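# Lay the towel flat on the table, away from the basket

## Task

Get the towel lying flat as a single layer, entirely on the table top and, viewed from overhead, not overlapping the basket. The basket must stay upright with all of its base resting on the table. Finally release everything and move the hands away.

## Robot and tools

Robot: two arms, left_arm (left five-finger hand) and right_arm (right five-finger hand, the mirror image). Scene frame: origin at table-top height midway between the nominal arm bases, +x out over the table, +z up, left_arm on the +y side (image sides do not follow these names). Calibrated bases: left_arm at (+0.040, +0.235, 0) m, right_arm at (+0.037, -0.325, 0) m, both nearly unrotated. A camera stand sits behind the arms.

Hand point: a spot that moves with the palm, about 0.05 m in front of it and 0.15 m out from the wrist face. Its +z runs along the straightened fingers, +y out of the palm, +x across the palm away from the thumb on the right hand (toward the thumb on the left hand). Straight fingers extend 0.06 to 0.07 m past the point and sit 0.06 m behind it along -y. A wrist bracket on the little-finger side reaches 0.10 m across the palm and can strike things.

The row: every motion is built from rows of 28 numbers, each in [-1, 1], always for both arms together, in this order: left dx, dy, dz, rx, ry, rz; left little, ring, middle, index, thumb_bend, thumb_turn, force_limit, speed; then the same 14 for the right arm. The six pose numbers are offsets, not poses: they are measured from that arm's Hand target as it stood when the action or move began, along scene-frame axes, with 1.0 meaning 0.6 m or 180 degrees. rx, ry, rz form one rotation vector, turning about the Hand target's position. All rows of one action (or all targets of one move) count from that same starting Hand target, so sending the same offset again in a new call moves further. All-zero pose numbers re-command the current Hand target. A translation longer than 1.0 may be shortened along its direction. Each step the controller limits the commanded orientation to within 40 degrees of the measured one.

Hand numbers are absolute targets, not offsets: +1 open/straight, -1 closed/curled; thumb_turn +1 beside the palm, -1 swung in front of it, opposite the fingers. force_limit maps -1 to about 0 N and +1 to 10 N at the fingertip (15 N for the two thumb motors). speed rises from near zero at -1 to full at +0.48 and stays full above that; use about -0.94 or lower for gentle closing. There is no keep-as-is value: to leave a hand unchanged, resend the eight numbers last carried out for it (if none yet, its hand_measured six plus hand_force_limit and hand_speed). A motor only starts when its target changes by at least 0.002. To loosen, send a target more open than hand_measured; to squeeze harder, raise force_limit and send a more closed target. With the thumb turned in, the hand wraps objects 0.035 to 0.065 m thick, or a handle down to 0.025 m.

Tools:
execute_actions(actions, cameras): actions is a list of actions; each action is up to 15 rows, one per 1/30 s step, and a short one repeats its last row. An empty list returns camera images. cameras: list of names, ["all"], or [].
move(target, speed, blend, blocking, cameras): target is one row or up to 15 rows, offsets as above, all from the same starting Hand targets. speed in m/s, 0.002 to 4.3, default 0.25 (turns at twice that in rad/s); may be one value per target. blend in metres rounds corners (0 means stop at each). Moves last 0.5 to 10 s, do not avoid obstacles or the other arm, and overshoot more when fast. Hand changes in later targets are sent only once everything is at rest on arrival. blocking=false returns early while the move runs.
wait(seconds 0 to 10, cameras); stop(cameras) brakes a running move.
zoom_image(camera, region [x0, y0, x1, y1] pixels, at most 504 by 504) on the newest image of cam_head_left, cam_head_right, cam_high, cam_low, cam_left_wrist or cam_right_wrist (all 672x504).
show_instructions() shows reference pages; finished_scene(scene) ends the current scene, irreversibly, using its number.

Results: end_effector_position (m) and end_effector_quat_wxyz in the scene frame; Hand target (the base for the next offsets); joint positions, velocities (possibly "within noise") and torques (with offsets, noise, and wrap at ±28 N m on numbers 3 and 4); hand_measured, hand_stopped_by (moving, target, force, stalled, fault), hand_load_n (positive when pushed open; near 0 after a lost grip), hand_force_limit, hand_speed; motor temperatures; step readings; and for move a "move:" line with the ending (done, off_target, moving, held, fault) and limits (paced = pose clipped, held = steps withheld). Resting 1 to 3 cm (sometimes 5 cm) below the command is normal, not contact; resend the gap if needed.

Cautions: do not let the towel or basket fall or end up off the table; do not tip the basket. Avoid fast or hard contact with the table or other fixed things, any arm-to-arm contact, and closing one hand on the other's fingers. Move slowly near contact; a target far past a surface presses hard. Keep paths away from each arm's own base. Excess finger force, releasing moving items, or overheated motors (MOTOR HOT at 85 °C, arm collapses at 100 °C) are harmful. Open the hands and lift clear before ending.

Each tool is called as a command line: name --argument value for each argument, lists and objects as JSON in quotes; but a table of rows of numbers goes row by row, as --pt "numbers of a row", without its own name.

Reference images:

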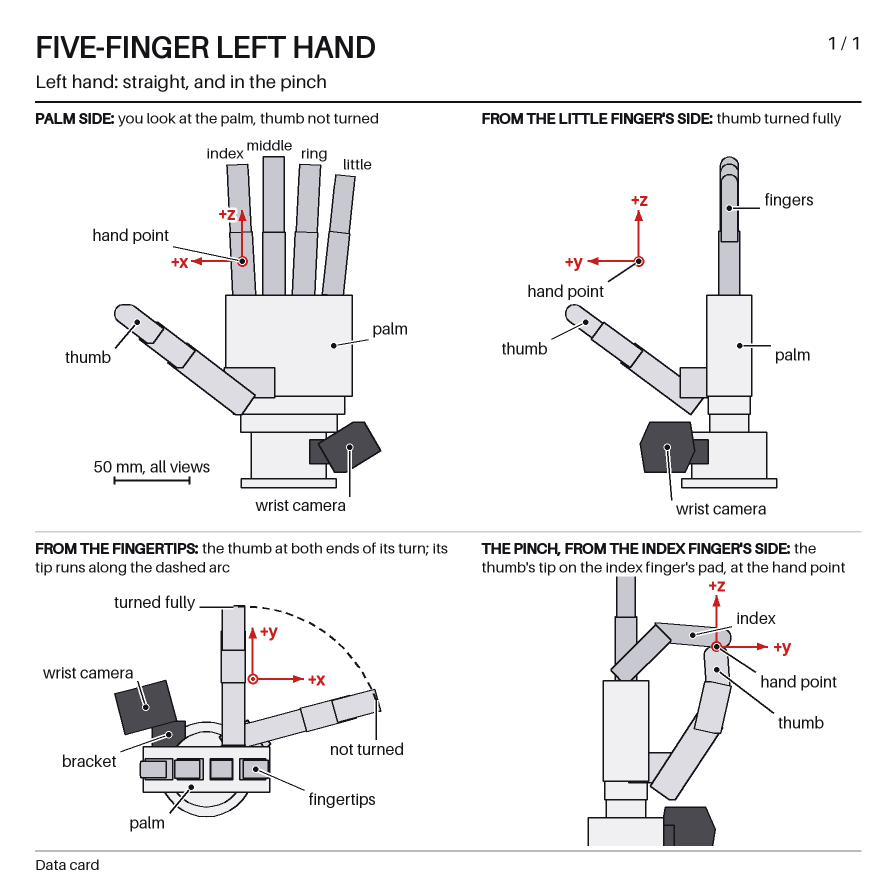

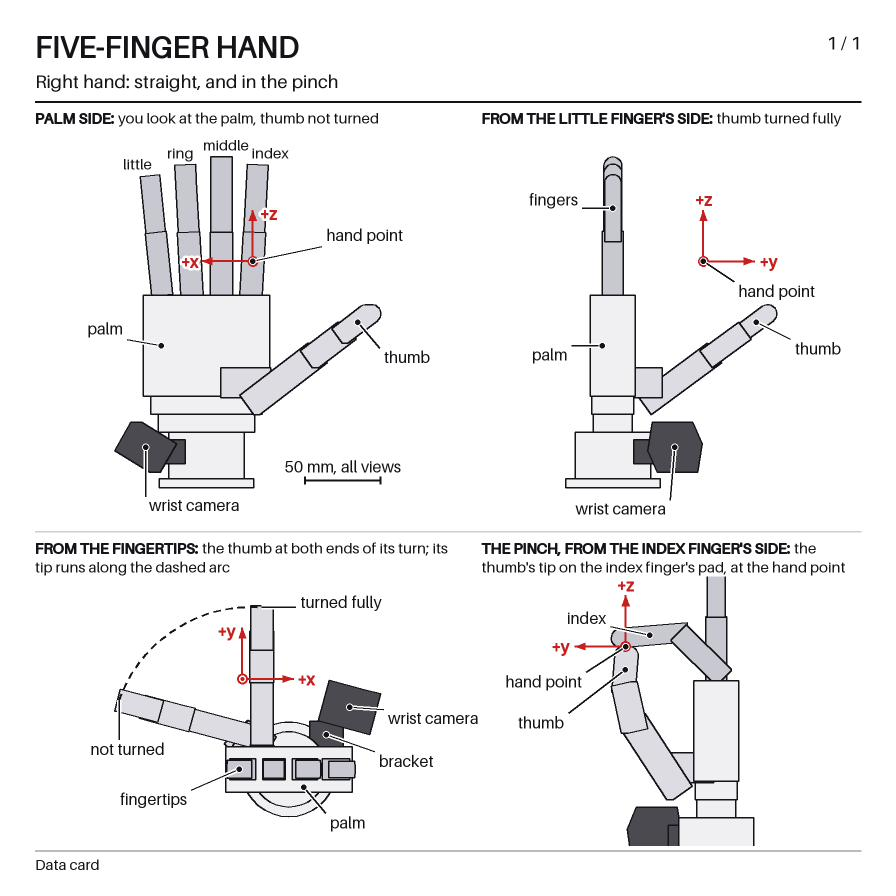

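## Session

execute_actions --actions '[]'

zoom_image --camera "cam_head_left" --region '[200, 100, 500, 330]'

zoom_image --camera "cam_high" --region '[150, 200, 470, 450]'

zoom_image --camera "cam_low" --region '[200, 210, 450, 320]'

Scene clock: 0.00 s.
left_arm: end_effector_position=(+0.7471, +0.3766, +0.1647) hand_measured=(+1.000, +1.000, +1.000, +1.000, +1.000, +1.000) hand_load_n=(+0.0, +0.5, +0.0, +0.0, +0.0, +0.0) hand_stopped_by=(target, target, target, target, target, target) hand_force_limit=0.00 hand_speed=-0.80 end_effector_quat_wxyz=(-0.555, +0.807, -0.166, -0.118) | right_arm: end_effector_position=(+0.5573, -0.4777, +0.1344) hand_measured=(+1.000, +1.000, +1.000, +1.000, +1.000, +1.000) hand_load_n=(+0.0, +0.0, +0.0, +0.0, +0.0, +0.0) hand_stopped_by=(target, target, target, target, target, target) hand_force_limit=0.00 hand_speed=-0.80 end_effector_quat_wxyz=(-0.031, +0.787, -0.608, +0.100)
Joint positions: left_arm=[-0.026 2.31 2.326 -1.659 -1.205 -1.236] | right_arm=[-0.279 1.812 1.624 -1.175 0.018 -0.528]
Joint velocities: within noise
Joint torques (N m): no reading
Motor temperatures (°C): left_arm=[25 25 28 24 23 23] | right_arm=[22 26 29 21 25 24]
Heat: left arm: hottest elbow 28 °C; right arm: hottest elbow 29 °C.
Hand target: left_arm +0.7511, +0.3764, +0.1627; -0.555, +0.807, -0.165, -0.115 | right_arm +0.5667, -0.4803, +0.1479; -0.037, +0.785, -0.607, +0.116

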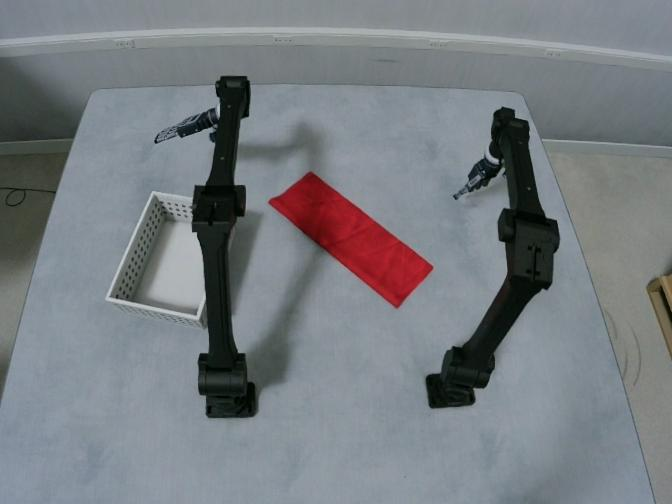

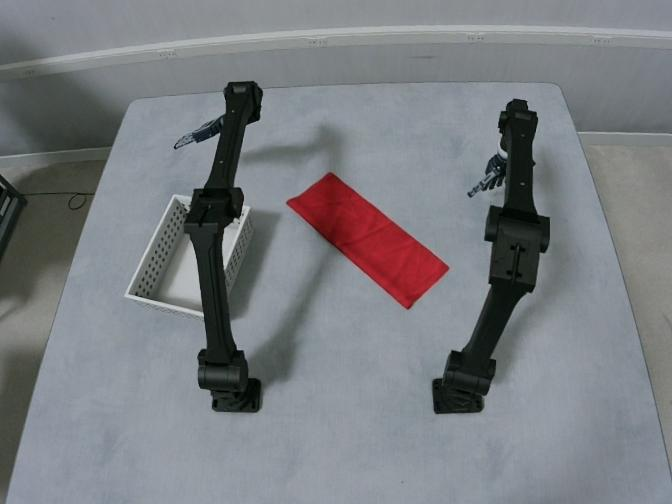

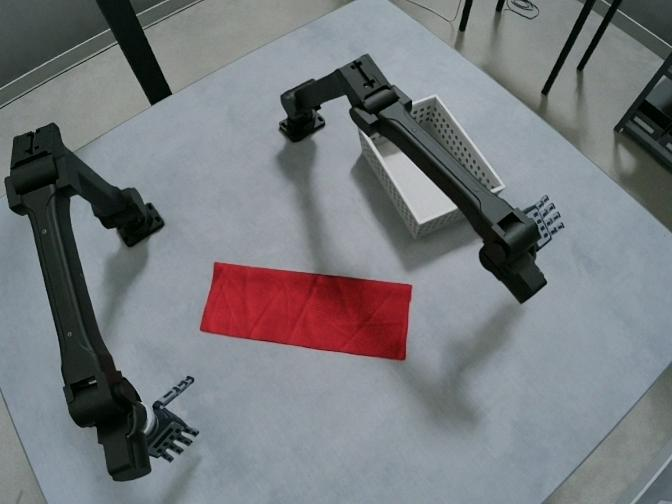

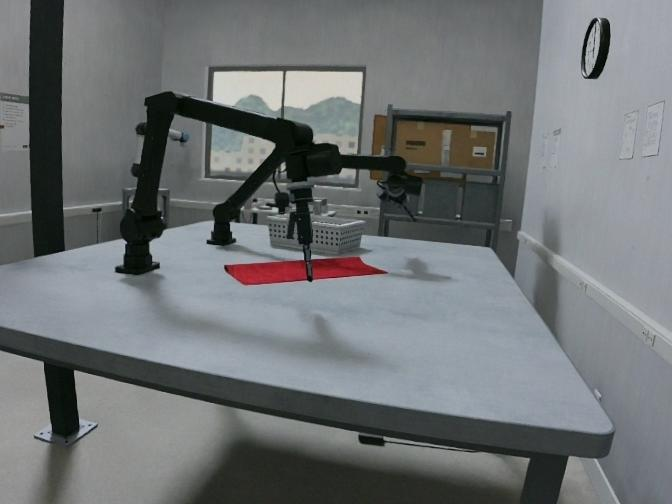

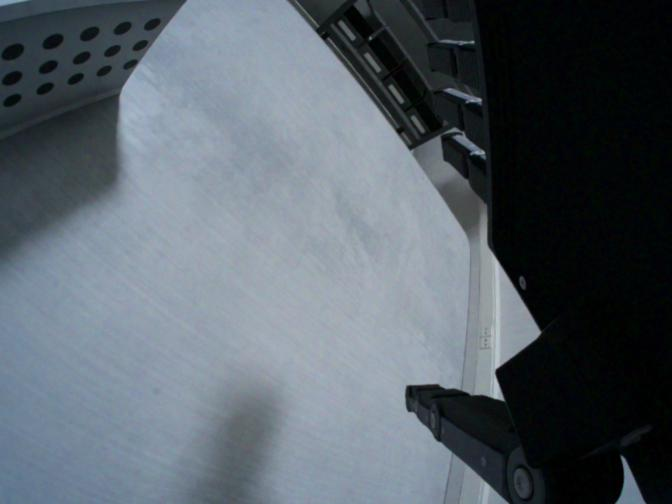

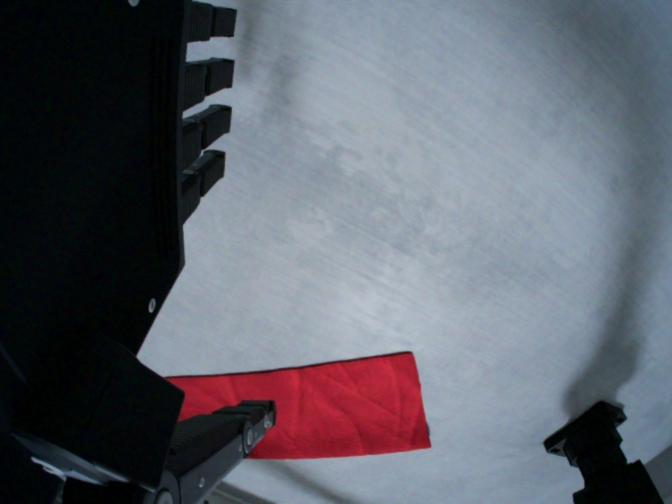

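Scaled by 1.680 from the camera's 672x504 image, which has a finer 960x720 frame.

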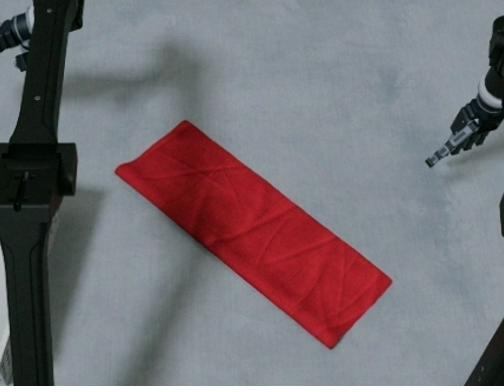

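Scaled by 1.575 from the camera's 672x504 image, which has a finer 960x720 frame.

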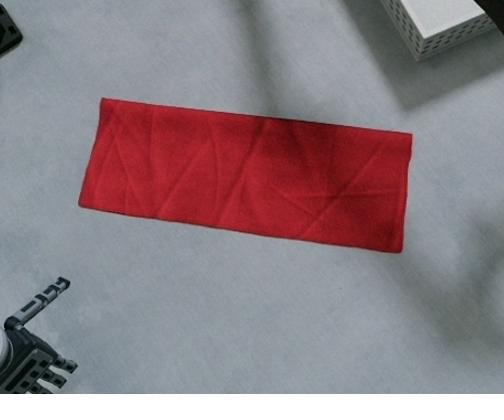

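Scaled by 2.016 from the camera's 672x504 image, which has a finer 960x720 frame.

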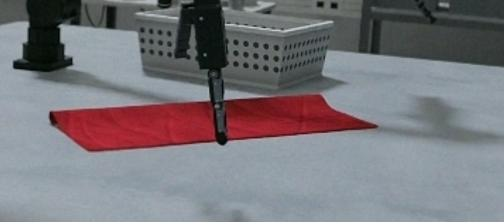

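move --target '[-0.018,-0.227,0.05,-0.151,-0.048,-0.776,1,1,1,1,1,1,0,-0.8,-0.211,0.05,-0.03,0.2095,-0.2594,0.2057,1,1,1,1,1,1,0,-0.8]' --speed 0.5 --cameras '["all"]'

Scene clock: 9.57 s.
left_arm: end_effector_position=(+0.7273, +0.2333, +0.1917) hand_measured=(+1.000, +1.000, +1.000, +1.000, +1.000, +1.000) hand_load_n=(+0.0, +0.0, +0.0, +0.0, +0.0, -0.5) hand_stopped_by=(target, target, target, target, target, target) hand_force_limit=0.00 hand_speed=-0.80 end_effector_quat_wxyz=(+0.142, -0.218, +0.790, -0.555) | right_arm: end_effector_position=(+0.4301, -0.4398, +0.1224) hand_measured=(+1.000, +1.000, +1.000, +1.000, +1.000, +1.000) hand_load_n=(+0.0, +0.0, +0.0, -0.5, +0.0, +0.0) hand_stopped_by=(target, target, target, target, target, target) hand_force_limit=0.00 hand_speed=-0.80 end_effector_quat_wxyz=(-0.543, +0.767, -0.287, +0.185)
Joint positions: left_arm=[0.236 1.978 1.774 -0.721 1.125 0.856] | right_arm=[-0.697 1.547 1.02 -1.054 -1.221 -1.552]
Joint torques (N m): left_arm=[1.49 -16.67 14.13 0.51 0.61 0.09] | right_arm=[-0.79 -7.41 8.38 -0.03 -0.75 -0.11]
Heat: left arm: hottest elbow 29 °C; right arm: hottest elbow 31 °C.
Hand target: left_arm +0.7403, +0.2402, +0.1927; +0.149, -0.213, +0.791, -0.554 | right_arm +0.4401, -0.4503, +0.1299; -0.540, +0.769, -0.279, +0.196
Off the commanded pose: left_arm 0.015 m, 1 deg | right_arm 0.016 m, 2 deg.
move: off_target (left_arm, right_arm)

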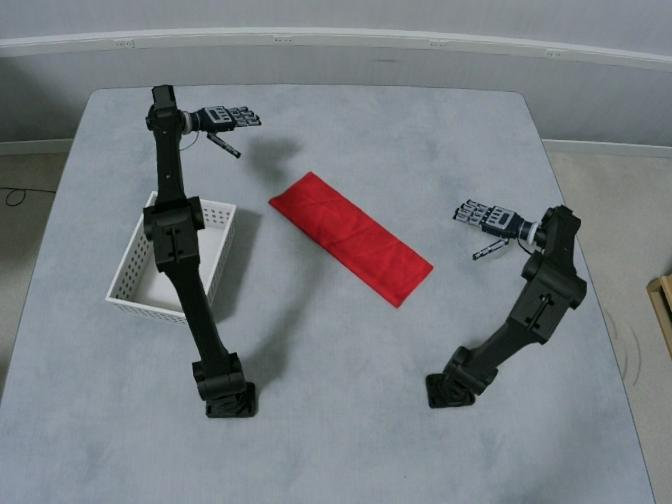

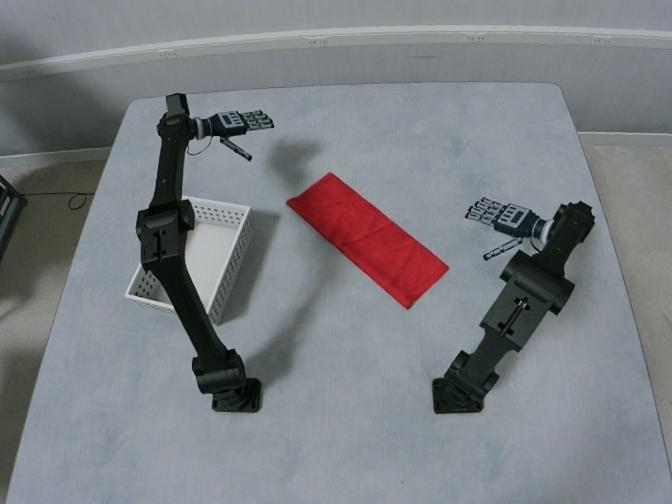

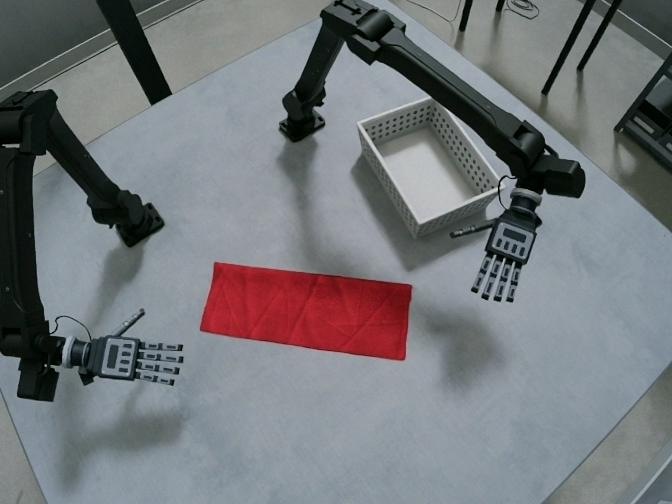

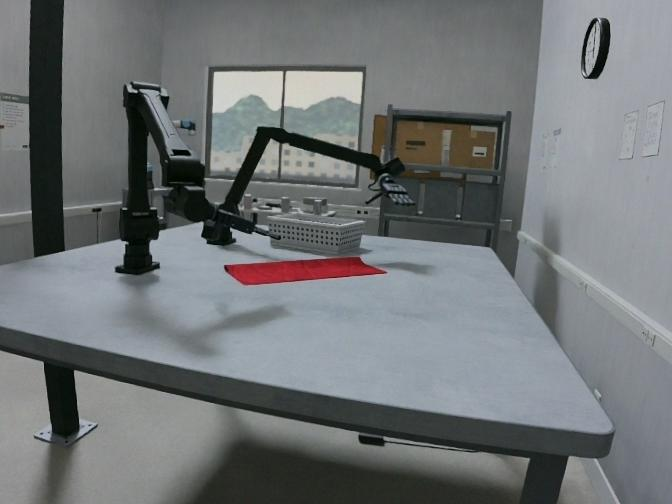

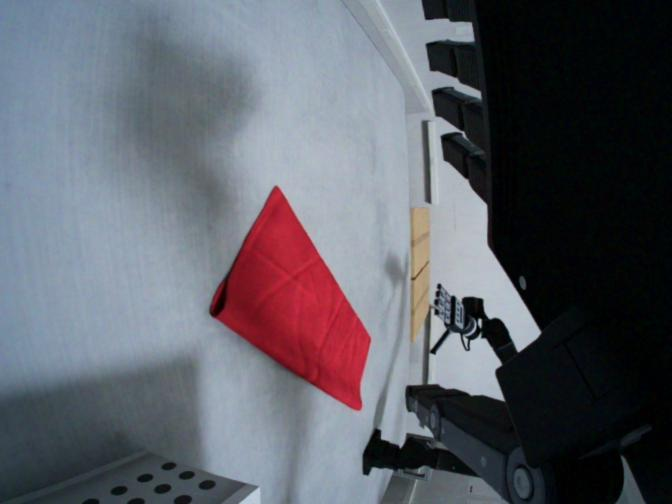

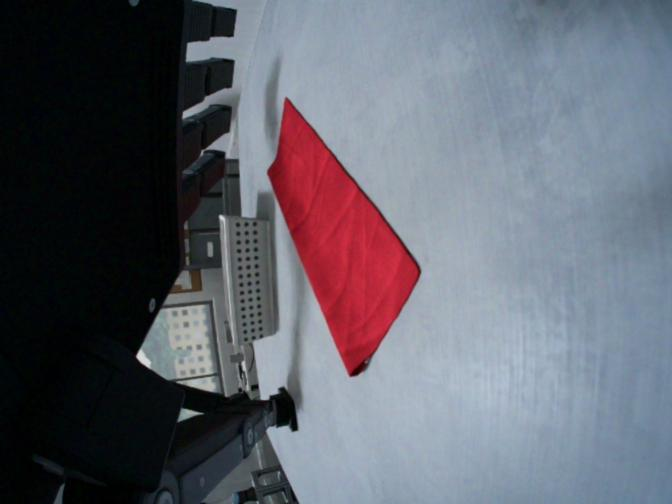

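zoom_image --camera "cam_left_wrist" --region '[190, 170, 400, 430]'

zoom_image --camera "cam_right_wrist" --region '[250, 80, 450, 390]'

zoom_image --camera "cam_left_wrist" --region '[200, 180, 300, 330]'

zoom_image --camera "cam_right_wrist" --region '[320, 240, 440, 390]'

zoom_image --camera "cam_high" --region '[190, 250, 430, 370]'

Scaled by 1.938 from the camera's 672x504 image, which has a finer 960x720 frame.

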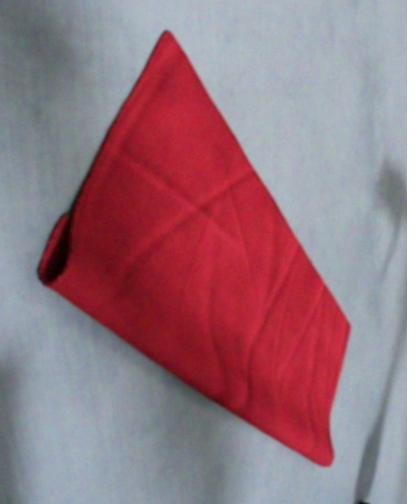

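Scaled by 1.626 from the camera's 672x504 image, which has a finer 960x720 frame.

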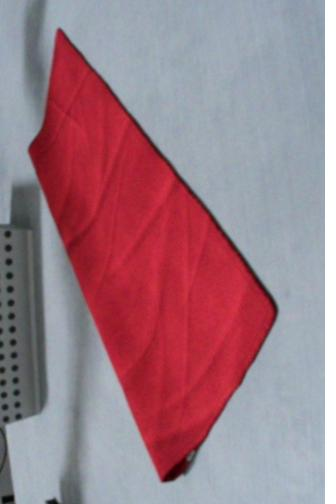

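Scaled by 3.360 from the camera's 672x504 image, which has a finer 960x720 frame.

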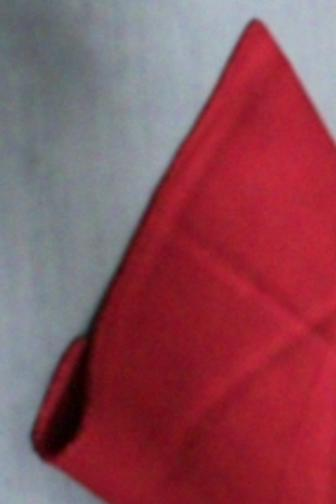

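Scaled by 3.360 from the camera's 672x504 image, which has a finer 960x720 frame.

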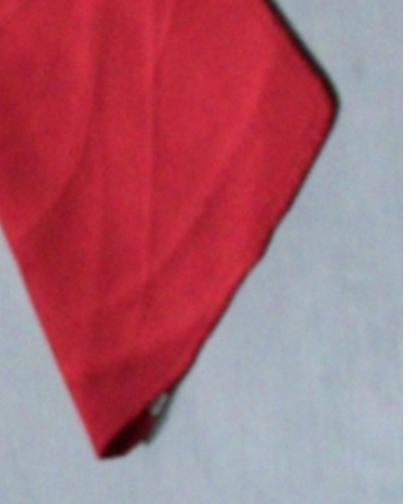

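Scaled by 2.100 from the camera's 672x504 image, which has a finer 960x720 frame.

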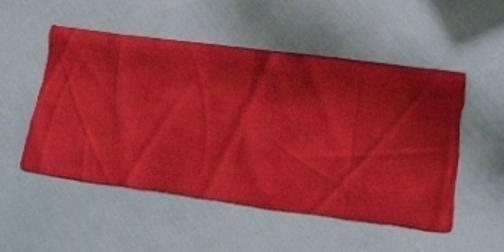

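move --target '[0.008,-0.384,-0.138,0.0198,0.1256,0.5597,-0.9,-0.9,0.1,0.1,0.9,-1,0.2,-0.4,-0.0335,0.30,-0.033,-0.0807,0.0778,-0.0446,-0.9,-0.9,0.1,0.1,0.9,-1,0.2,-0.4]' --speed 0.4 --cameras '["cam_high","cam_head_left","cam_left_wrist","cam_right_wrist"]'

zoom_image --camera "cam_high" --region '[170, 220, 450, 400]'

Scene clock: 25.23 s.
left_arm: end_effector_position=(+0.7329, +0.0161, +0.1093) hand_measured=(-0.900, -0.900, +0.100, +0.100, +0.900, -1.000) hand_load_n=(+0.0, +0.0, +0.0, +0.0, +0.0, +0.0) hand_stopped_by=(target, target, target, target, target, target) hand_force_limit=0.20 hand_speed=-0.40 end_effector_quat_wxyz=(-0.386, +0.827, -0.374, +0.167) | right_arm: end_effector_position=(+0.4154, -0.2727, +0.1022) hand_measured=(-0.900, -0.900, +0.100, +0.100, +0.900, -1.000) hand_load_n=(+0.0, +0.0, +0.0, +0.0, +0.0, +0.0) hand_stopped_by=(target, target, target, target, target, target) hand_force_limit=0.20 hand_speed=-0.40 end_effector_quat_wxyz=(-0.381, +0.830, -0.374, +0.160)
Joint positions: left_arm=[-0.431 2.024 1.779 -0.89 -0.777 -0.969] | right_arm=[-0.144 1.182 0.715 -0.478 -0.622 -0.653]
Joint torques (N m): left_arm=[1.14 -17.32 13.67 0.17 -0.6 -0.06] | right_arm=[0.26 -5.95 6.89 1.87 -0.22 0.12]
Heat: left arm: hottest elbow 32 °C; right arm: hottest elbow 33 °C.
Hand target: left_arm +0.7451, +0.0099, +0.1096; -0.386, +0.828, -0.368, +0.172 | right_arm +0.4200, -0.2703, +0.1100; -0.386, +0.828, -0.369, +0.172
Off the commanded pose: left_arm 0.014 m, 1 deg | right_arm 0.009 m, 2 deg.
move: off_target (left_arm)
Images, in order (width x height): cam_head_left 672x504, cam_high 672x504, cam_left_wrist 672x504, cam_right_wrist 672x504.

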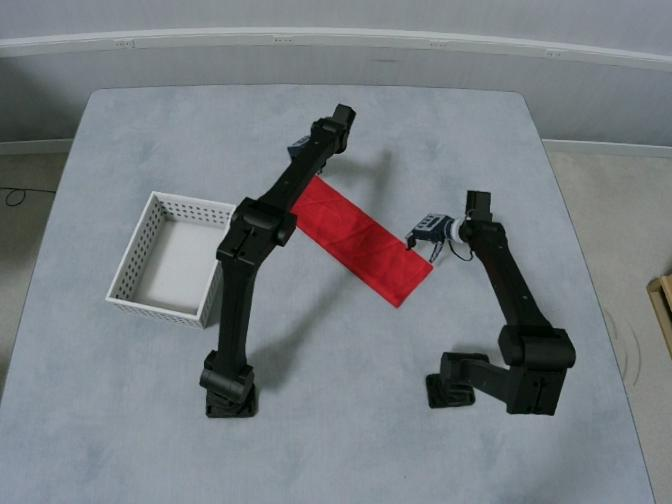

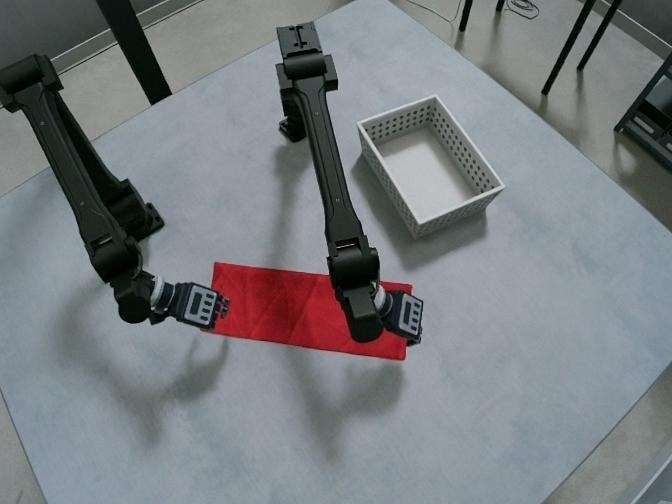

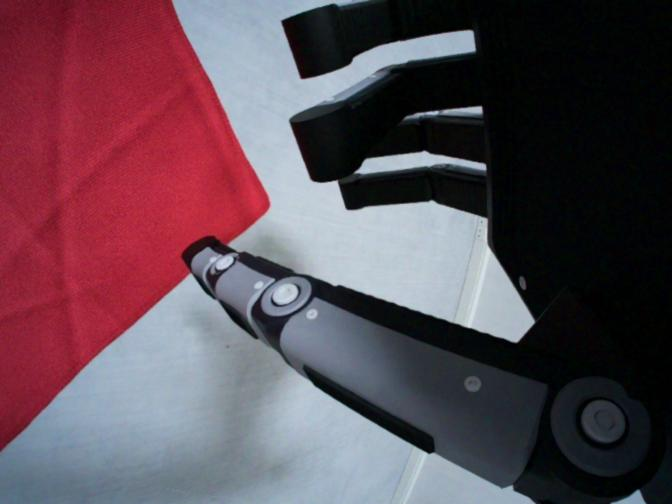

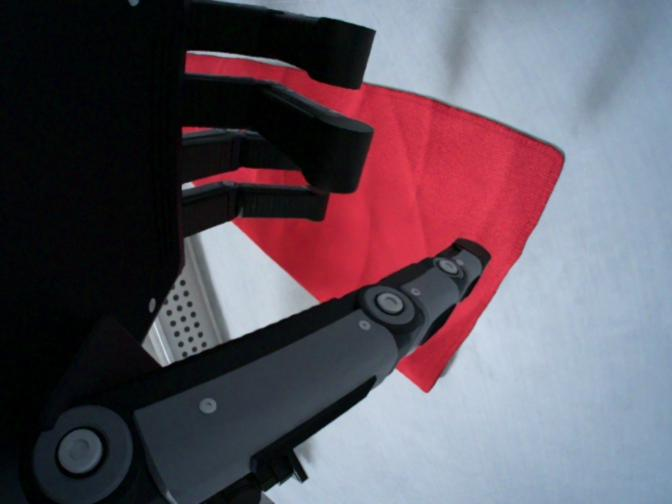

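Scaled by 1.800 from the camera's 672x504 image, which has a finer 960x720 frame.

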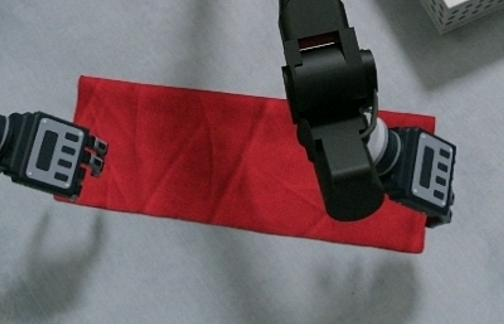

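move --target '[-0.09, -0.002, 0, 0, 0, 0, -0.9, -0.9, 0.1, 0.1, 0.9, -1, 0.2, -0.4, 0.0133, -0.015, -0.03, 0, 0, 0, -0.9, -0.9, 0.1, 0.1, 0.9, -1, 0.2, -0.4]' --speed 0.2 --cameras '["cam_high", "cam_left_wrist", "cam_head_left"]'

Scene clock: 32.47 s.
left_arm: end_effector_position=(+0.6920, +0.0130, +0.1095) hand_measured=(-0.900, -0.900, +0.100, +0.100, +0.900, -1.000) hand_load_n=(+0.0, +0.0, +0.0, +0.0, +0.0, +0.0) hand_stopped_by=(target, target, target, target, target, target) hand_force_limit=0.20 hand_speed=-0.40 end_effector_quat_wxyz=(-0.386, +0.828, -0.371, +0.166) | right_arm: end_effector_position=(+0.4223, -0.2754, +0.0919) hand_measured=(-0.900, -0.900, +0.100, +0.100, +0.900, -1.000) hand_load_n=(+0.0, +0.0, +0.0, +0.0, +0.0, +0.0) hand_stopped_by=(target, target, target, target, target, target) hand_force_limit=0.20 hand_speed=-0.40 end_effector_quat_wxyz=(-0.385, +0.828, -0.373, +0.164)
Joint positions: left_arm=[-0.464 1.937 1.645 -0.879 -0.792 -1.02] | right_arm=[-0.152 1.215 0.706 -0.428 -0.632 -0.656]
Joint torques (N m): left_arm=[0.79 -18.61 8.72 0.87 -0.64 -0.03] | right_arm=[-1.03 -4.48 6.86 1.87 -0.38 -0.12]
Motor temperatures (°C): left_arm=[25 28 33 24 24 23] | right_arm=[22 27 33 21 25 24]
Heat: left arm: hottest elbow 33 °C; right arm: hottest elbow 33 °C.
Hand target: left_arm +0.6912, +0.0087, +0.1099; -0.386, +0.828, -0.368, +0.172 | right_arm +0.4280, -0.2794, +0.0922; -0.386, +0.828, -0.369, +0.172
Off the commanded pose: left_arm 0.004 m, 1 deg | right_arm 0.007 m, 1 deg.
move: done
Images, in order (width x height): cam_head_left 672x504, cam_high 672x504, cam_left_wrist 672x504.

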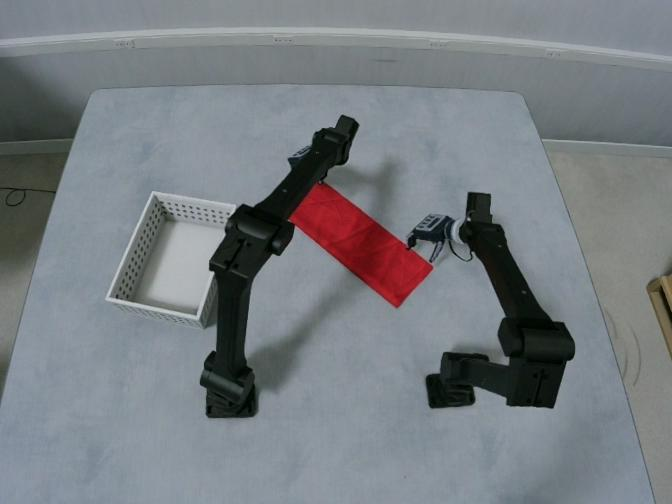

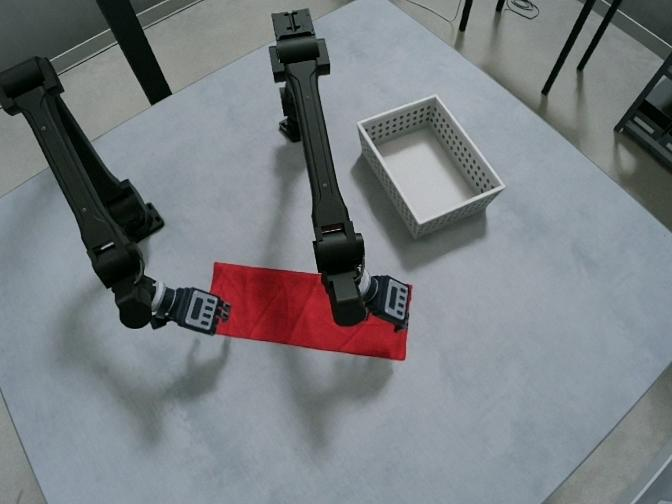

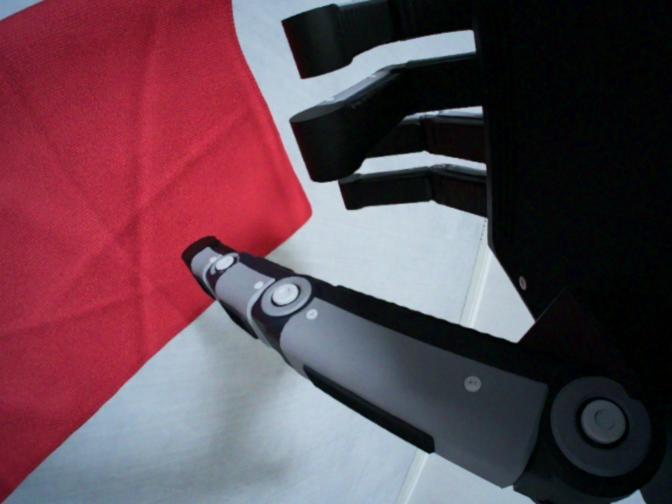

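zoom_image --camera "cam_high" --region '[150, 230, 450, 390]'

Scaled by 1.680 from the camera's 672x504 image, which has a finer 960x720 frame.

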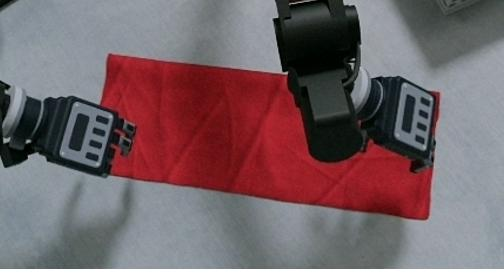

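move --pt "-0.04 -0.035 -0.03 0 0 0 -0.9 -0.9 0.1 0.1 0.9 -1 0.2 -0.4 0.005 -0.003 -0.03 0 0 0 -0.9 -0.9 0.1 0.1 0.9 -1 0.2 -0.4" --pt "-0.04 -0.035 -0.125 0 0 0 -0.9 -0.9 0.1 0.1 0.9 -1 0.2 -0.4 0.005 -0.003 -0.09 0 0 0 -0.9 -0.9 0.1 0.1 0.9 -1 0.2 -0.4" --speed '[0.15, 0.1]' --cameras '["cam_high", "cam_left_wrist", "cam_right_wrist"]'

Scene clock: 37.07 s.
left_arm: end_effector_position=(+0.6683, -0.0103, +0.0503) hand_measured=(-0.900, -0.900, +0.100, +0.100, +0.900, -1.000) hand_load_n=(+0.0, +0.0, +0.0, +0.0, +0.0, +0.0) hand_stopped_by=(target, target, target, target, target, target) hand_force_limit=0.20 hand_speed=-0.40 end_effector_quat_wxyz=(-0.385, +0.828, -0.366, +0.177) | right_arm: end_effector_position=(+0.4263, -0.2773, +0.0392) hand_measured=(-0.900, -0.900, +0.100, +0.100, +0.900, -1.000) hand_load_n=(+0.0, +0.0, +0.0, +0.0, +0.0, +0.0) hand_stopped_by=(target, target, target, target, target, target) hand_force_limit=0.20 hand_speed=-0.40 end_effector_quat_wxyz=(-0.385, +0.828, -0.372, +0.165)
Joint positions: left_arm=[-0.516 1.963 1.517 -0.748 -0.811 -1.087] | right_arm=[-0.156 1.329 0.636 -0.242 -0.634 -0.66]
Joint torques (N m): left_arm=[1.03 -16.32 8.5 0.95 -0.62 -0.02] | right_arm=[-1.03 -4.95 6.04 1.92 -0.37 -0.11]
Heat: left arm: hottest elbow 33 °C; right arm: hottest elbow 33 °C.
Hand target: left_arm +0.6672, -0.0122, +0.0348; -0.386, +0.828, -0.368, +0.172 | right_arm +0.4310, -0.2812, +0.0382; -0.386, +0.828, -0.369, +0.172
Off the commanded pose: left_arm 0.016 m, 1 deg | right_arm 0.006 m, 1 deg.
move: off_target (left_arm)
Images, in order (width x height): cam_high 672x504, cam_left_wrist 672x504, cam_right_wrist 672x504.

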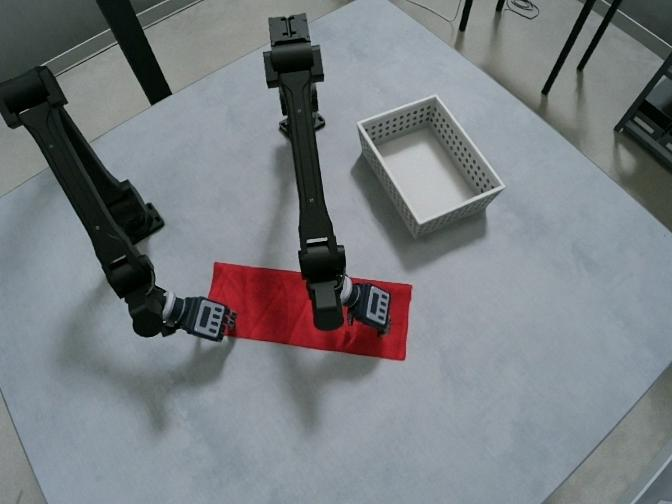

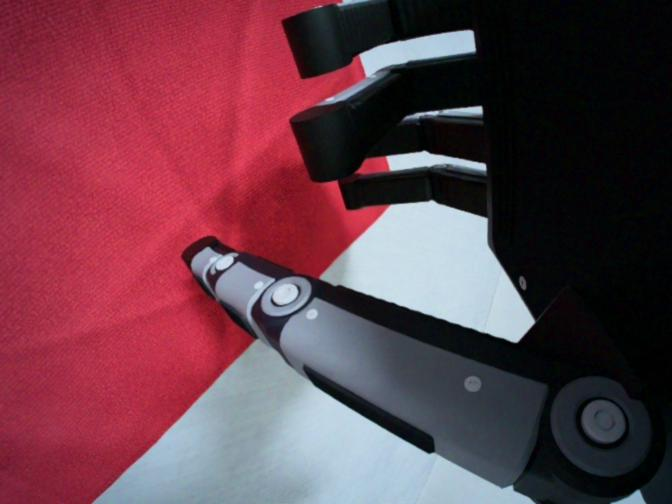

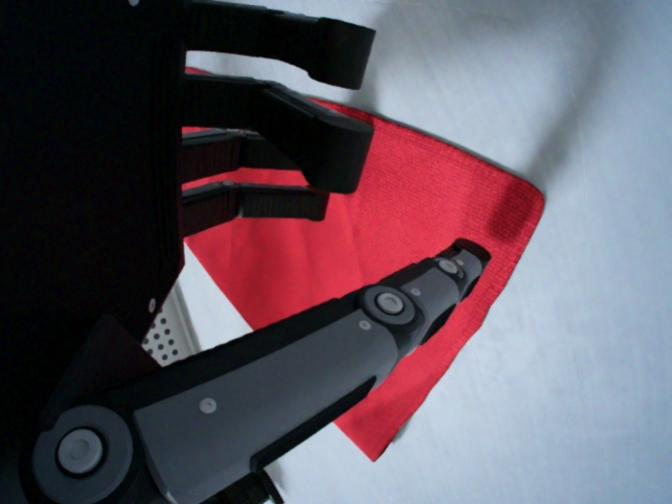

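zoom_image --camera "cam_high" --region '[180, 240, 440, 380]'

zoom_image --camera "cam_left_wrist" --region '[150, 40, 500, 300]'

Scaled by 1.938 from the camera's 672x504 image, which has a finer 960x720 frame.

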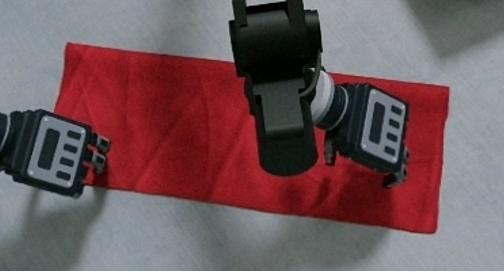

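Scaled by 1.440 from the camera's 672x504 image, which has a finer 960x720 frame.

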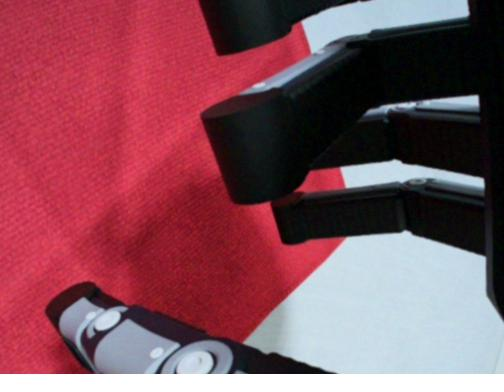

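move --pt "0.043 0.037 0.0 0 0 0 -0.9 -0.9 0.1 0.1 0.9 -1 0.2 -0.4 0.0 -0.0 -0.01 0 0 0 -0.9 -0.9 0.1 0.1 0.9 -1 0.2 -0.4" --pt "0.043 0.037 -0.045 0 0 0 -0.9 -0.9 0.1 0.1 0.9 -1 0.2 -0.4 0.0 -0.00 -0.045 0 0 0 -0.9 -0.9 0.1 0.1 0.9 -1 0.2 -0.4" --speed '[0.15, 0.08]' --cameras '["cam_high", "cam_left_wrist", "cam_right_wrist"]'

Scene clock: 43.07 s.
left_arm: end_effector_position=(+0.6927, +0.0085, +0.0319) hand_measured=(-0.900, -0.900, +0.100, +0.100, +0.900, -1.000) hand_load_n=(+0.0, +0.0, -0.5, +0.0, +0.0, +0.0) hand_stopped_by=(target, target, target, target, target, target) hand_force_limit=0.20 hand_speed=-0.40 end_effector_quat_wxyz=(-0.387, +0.828, -0.360, +0.185) | right_arm: end_effector_position=(+0.4372, -0.2768, +0.0284) hand_measured=(-0.900, -0.900, +0.100, +0.100, +0.900, -1.000) hand_load_n=(+0.0, +0.0, -3.0, +0.0, +0.0, +0.0) hand_stopped_by=(target, target, target, target, target, target) hand_force_limit=0.20 hand_speed=-0.40 end_effector_quat_wxyz=(-0.396, +0.825, -0.360, +0.182)
Joint positions: left_arm=[-0.472 2.003 1.517 -0.65 -0.801 -1.032] | right_arm=[-0.156 1.371 0.618 -0.138 -0.647 -0.66]
Joint torques (N m): left_arm=[1.55 -15.97 8.91 1.01 -0.29 0.09] | right_arm=[-1.03 -3.55 4.71 1.69 0.11 -0.11]
Heat: left arm: hottest elbow 33 °C; right arm: hottest elbow 33 °C.
Hand target: left_arm +0.6930, +0.0100, +0.0080; -0.386, +0.828, -0.368, +0.172 | right_arm +0.4309, -0.2812, +0.0110; -0.386, +0.828, -0.369, +0.172
Off the commanded pose: left_arm 0.024 m, 2 deg | right_arm 0.019 m, 2 deg.
move: off_target (left_arm, right_arm)
Images, in order (width x height): cam_high 672x504, cam_left_wrist 672x504, cam_right_wrist 672x504.

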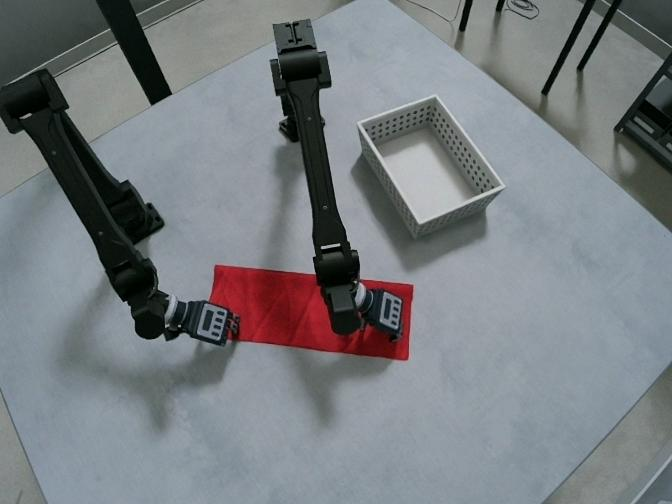

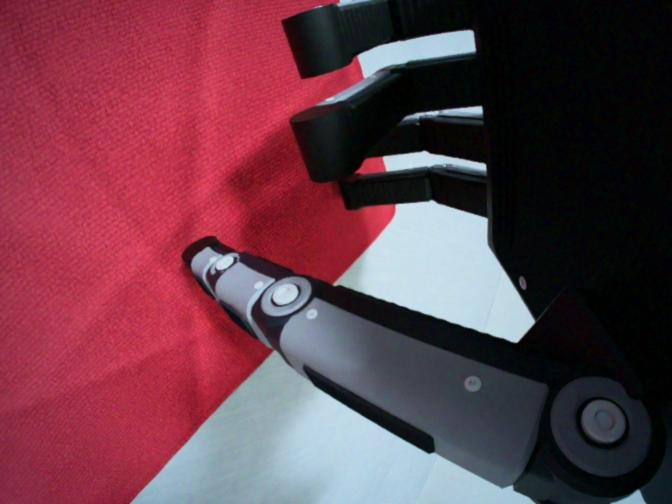

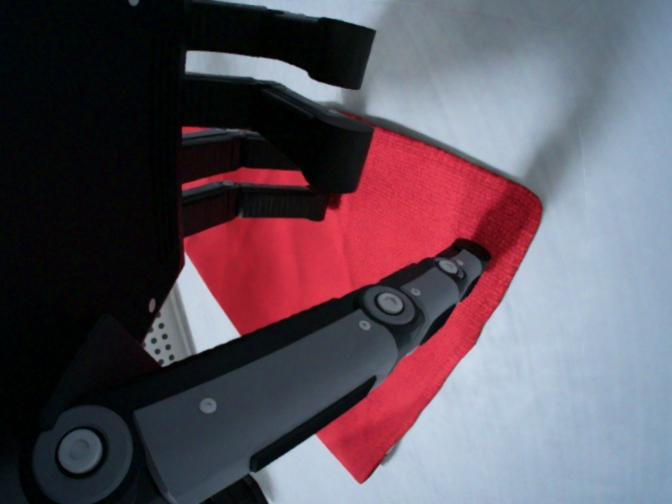

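move --pt "0 0 -0.025 0 0 0 -0.9 -0.9 0.1 0.1 0.9 -1 0.2 -0.4 0.0 0.0 -0.01 0 0 0 -0.9 -0.9 0.1 0.1 0.9 -1 0.2 -0.4" --speed 0.08

move --pt "0 0 -0.012 0 0 0 -0.9 -0.9 -0.6 -0.6 -0.3 -1 0.2 -0.8 0.0 0.0 -0.012 0 0 0 -0.9 -0.9 -0.6 -0.6 -0.3 -1 0.2 -0.8" --speed 0.05 --cameras '["cam_high", "cam_left_wrist", "cam_right_wrist", "cam_head_left"]'

Scene clock: 45.27 s.
left_arm: end_effector_position=(+0.6985, +0.0056, +0.0311) hand_measured=(-0.900, -0.900, +0.100, +0.100, +0.900, -1.000) hand_load_n=(+0.0, +0.0, -1.0, +0.0, +0.0, +0.0) hand_stopped_by=(target, target, target, target, target, target) hand_force_limit=0.20 hand_speed=-0.40 end_effector_quat_wxyz=(-0.387, +0.828, -0.355, +0.196) | right_arm: end_effector_position=(+0.4406, -0.2766, +0.0276) hand_measured=(-0.900, -0.900, +0.100, +0.100, +0.900, -1.000) hand_load_n=(+0.0, +0.0, -3.5, +0.0, +0.0, +0.0) hand_stopped_by=(target, target, target, target, target, target) hand_force_limit=0.20 hand_speed=-0.40 end_effector_quat_wxyz=(-0.399, +0.824, -0.356, +0.188)
Joint positions: left_arm=[-0.472 2.009 1.517 -0.619 -0.801 -1.031] | right_arm=[-0.156 1.378 0.616 -0.114 -0.651 -0.66]
Joint torques (N m): left_arm=[1.96 -15.21 7.72 1.13 -0.31 0.09] | right_arm=[-0.97 -3.14 4.37 1.61 0.24 -0.11]
Heat: left arm: hottest elbow 33 °C; right arm: hottest elbow 33 °C.
Hand target: left_arm +0.6930, +0.0100, -0.0073; -0.386, +0.828, -0.368, +0.172 | right_arm +0.4309, -0.2812, +0.0051; -0.386, +0.828, -0.369, +0.172
Off the commanded pose: left_arm 0.039 m, 3 deg | right_arm 0.025 m, 3 deg.
move: off_target (left_arm, right_arm)

Scene clock: 47.13 s.
left_arm: end_effector_position=(+0.7002, +0.0041, +0.0197) hand_measured=(-0.900, -0.900, -0.600, -0.600, +0.450, -1.000) hand_load_n=(+0.0, +0.0, +1.0, +0.0, +10.5, +2.0) hand_stopped_by=(target, target, target, target, force, target) hand_force_limit=0.20 hand_speed=-0.80 end_effector_quat_wxyz=(-0.386, +0.829, -0.356, +0.195) | right_arm: end_effector_position=(+0.4409, -0.2801, +0.0177) hand_measured=(-0.900, -0.900, -0.600, -0.600, +0.450, -1.000) hand_load_n=(+0.0, +0.0, +1.0, +0.0, +10.5, +0.5) hand_stopped_by=(target, target, target, target, force, target) hand_force_limit=0.20 hand_speed=-0.80 end_effector_quat_wxyz=(-0.395, +0.823, -0.362, +0.188)
Joint positions: left_arm=[-0.472 2.029 1.517 -0.601 -0.798 -1.031] | right_arm=[-0.162 1.403 0.609 -0.086 -0.644 -0.657]
Joint torques (N m): left_arm=[1.96 -15.09 7.23 0.91 -0.4 0.05] | right_arm=[-0.44 -3.6 4.27 1.48 -0.03 -0.15]
Heat: left arm: hottest elbow 33 °C; right arm: hottest elbow 33 °C.
Hand target: left_arm +0.6930, +0.0100, -0.0144; -0.386, +0.828, -0.368, +0.172 | right_arm +0.4310, -0.2811, -0.0020; -0.386, +0.828, -0.369, +0.172
Off the commanded pose: left_arm 0.035 m, 3 deg | right_arm 0.022 m, 2 deg.
move: off_target (left_arm, right_arm)
Images, in order (width x height): cam_head_left 672x504, cam_high 672x504, cam_left_wrist 672x504, cam_right_wrist 672x504.

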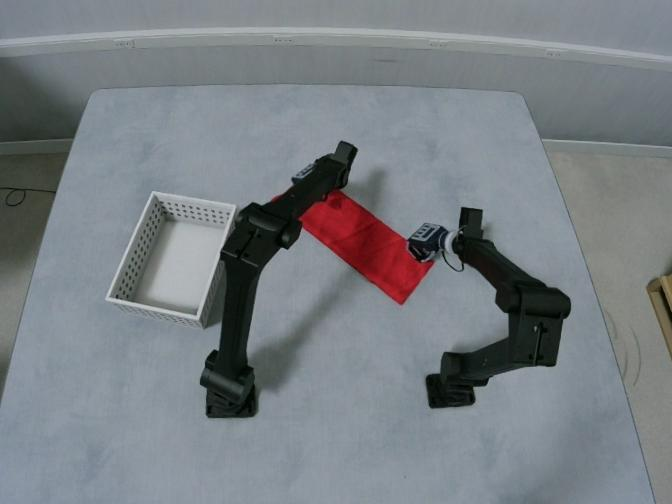

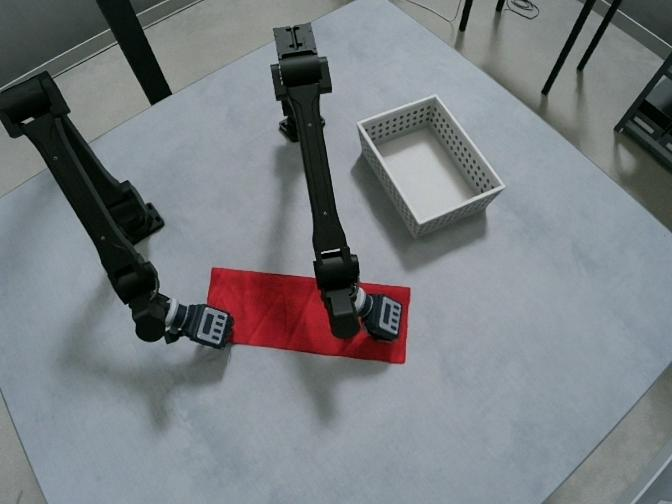

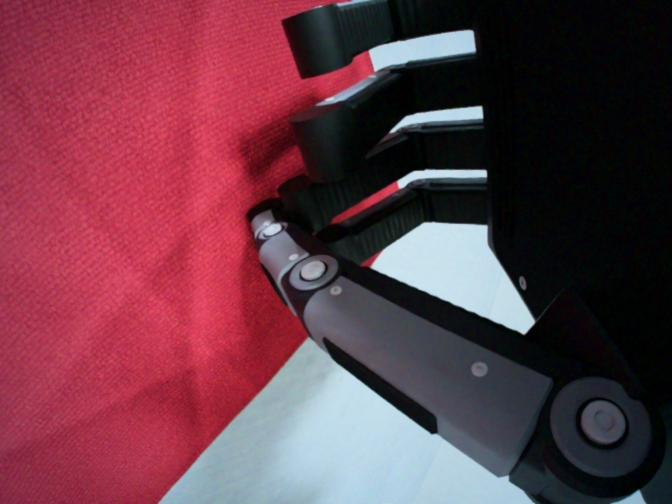

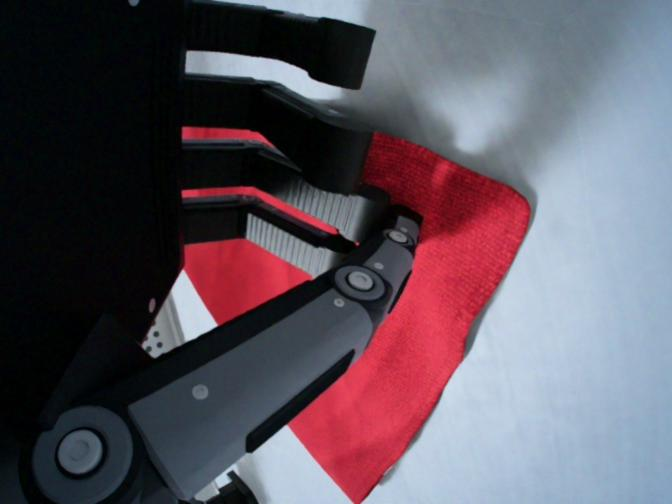

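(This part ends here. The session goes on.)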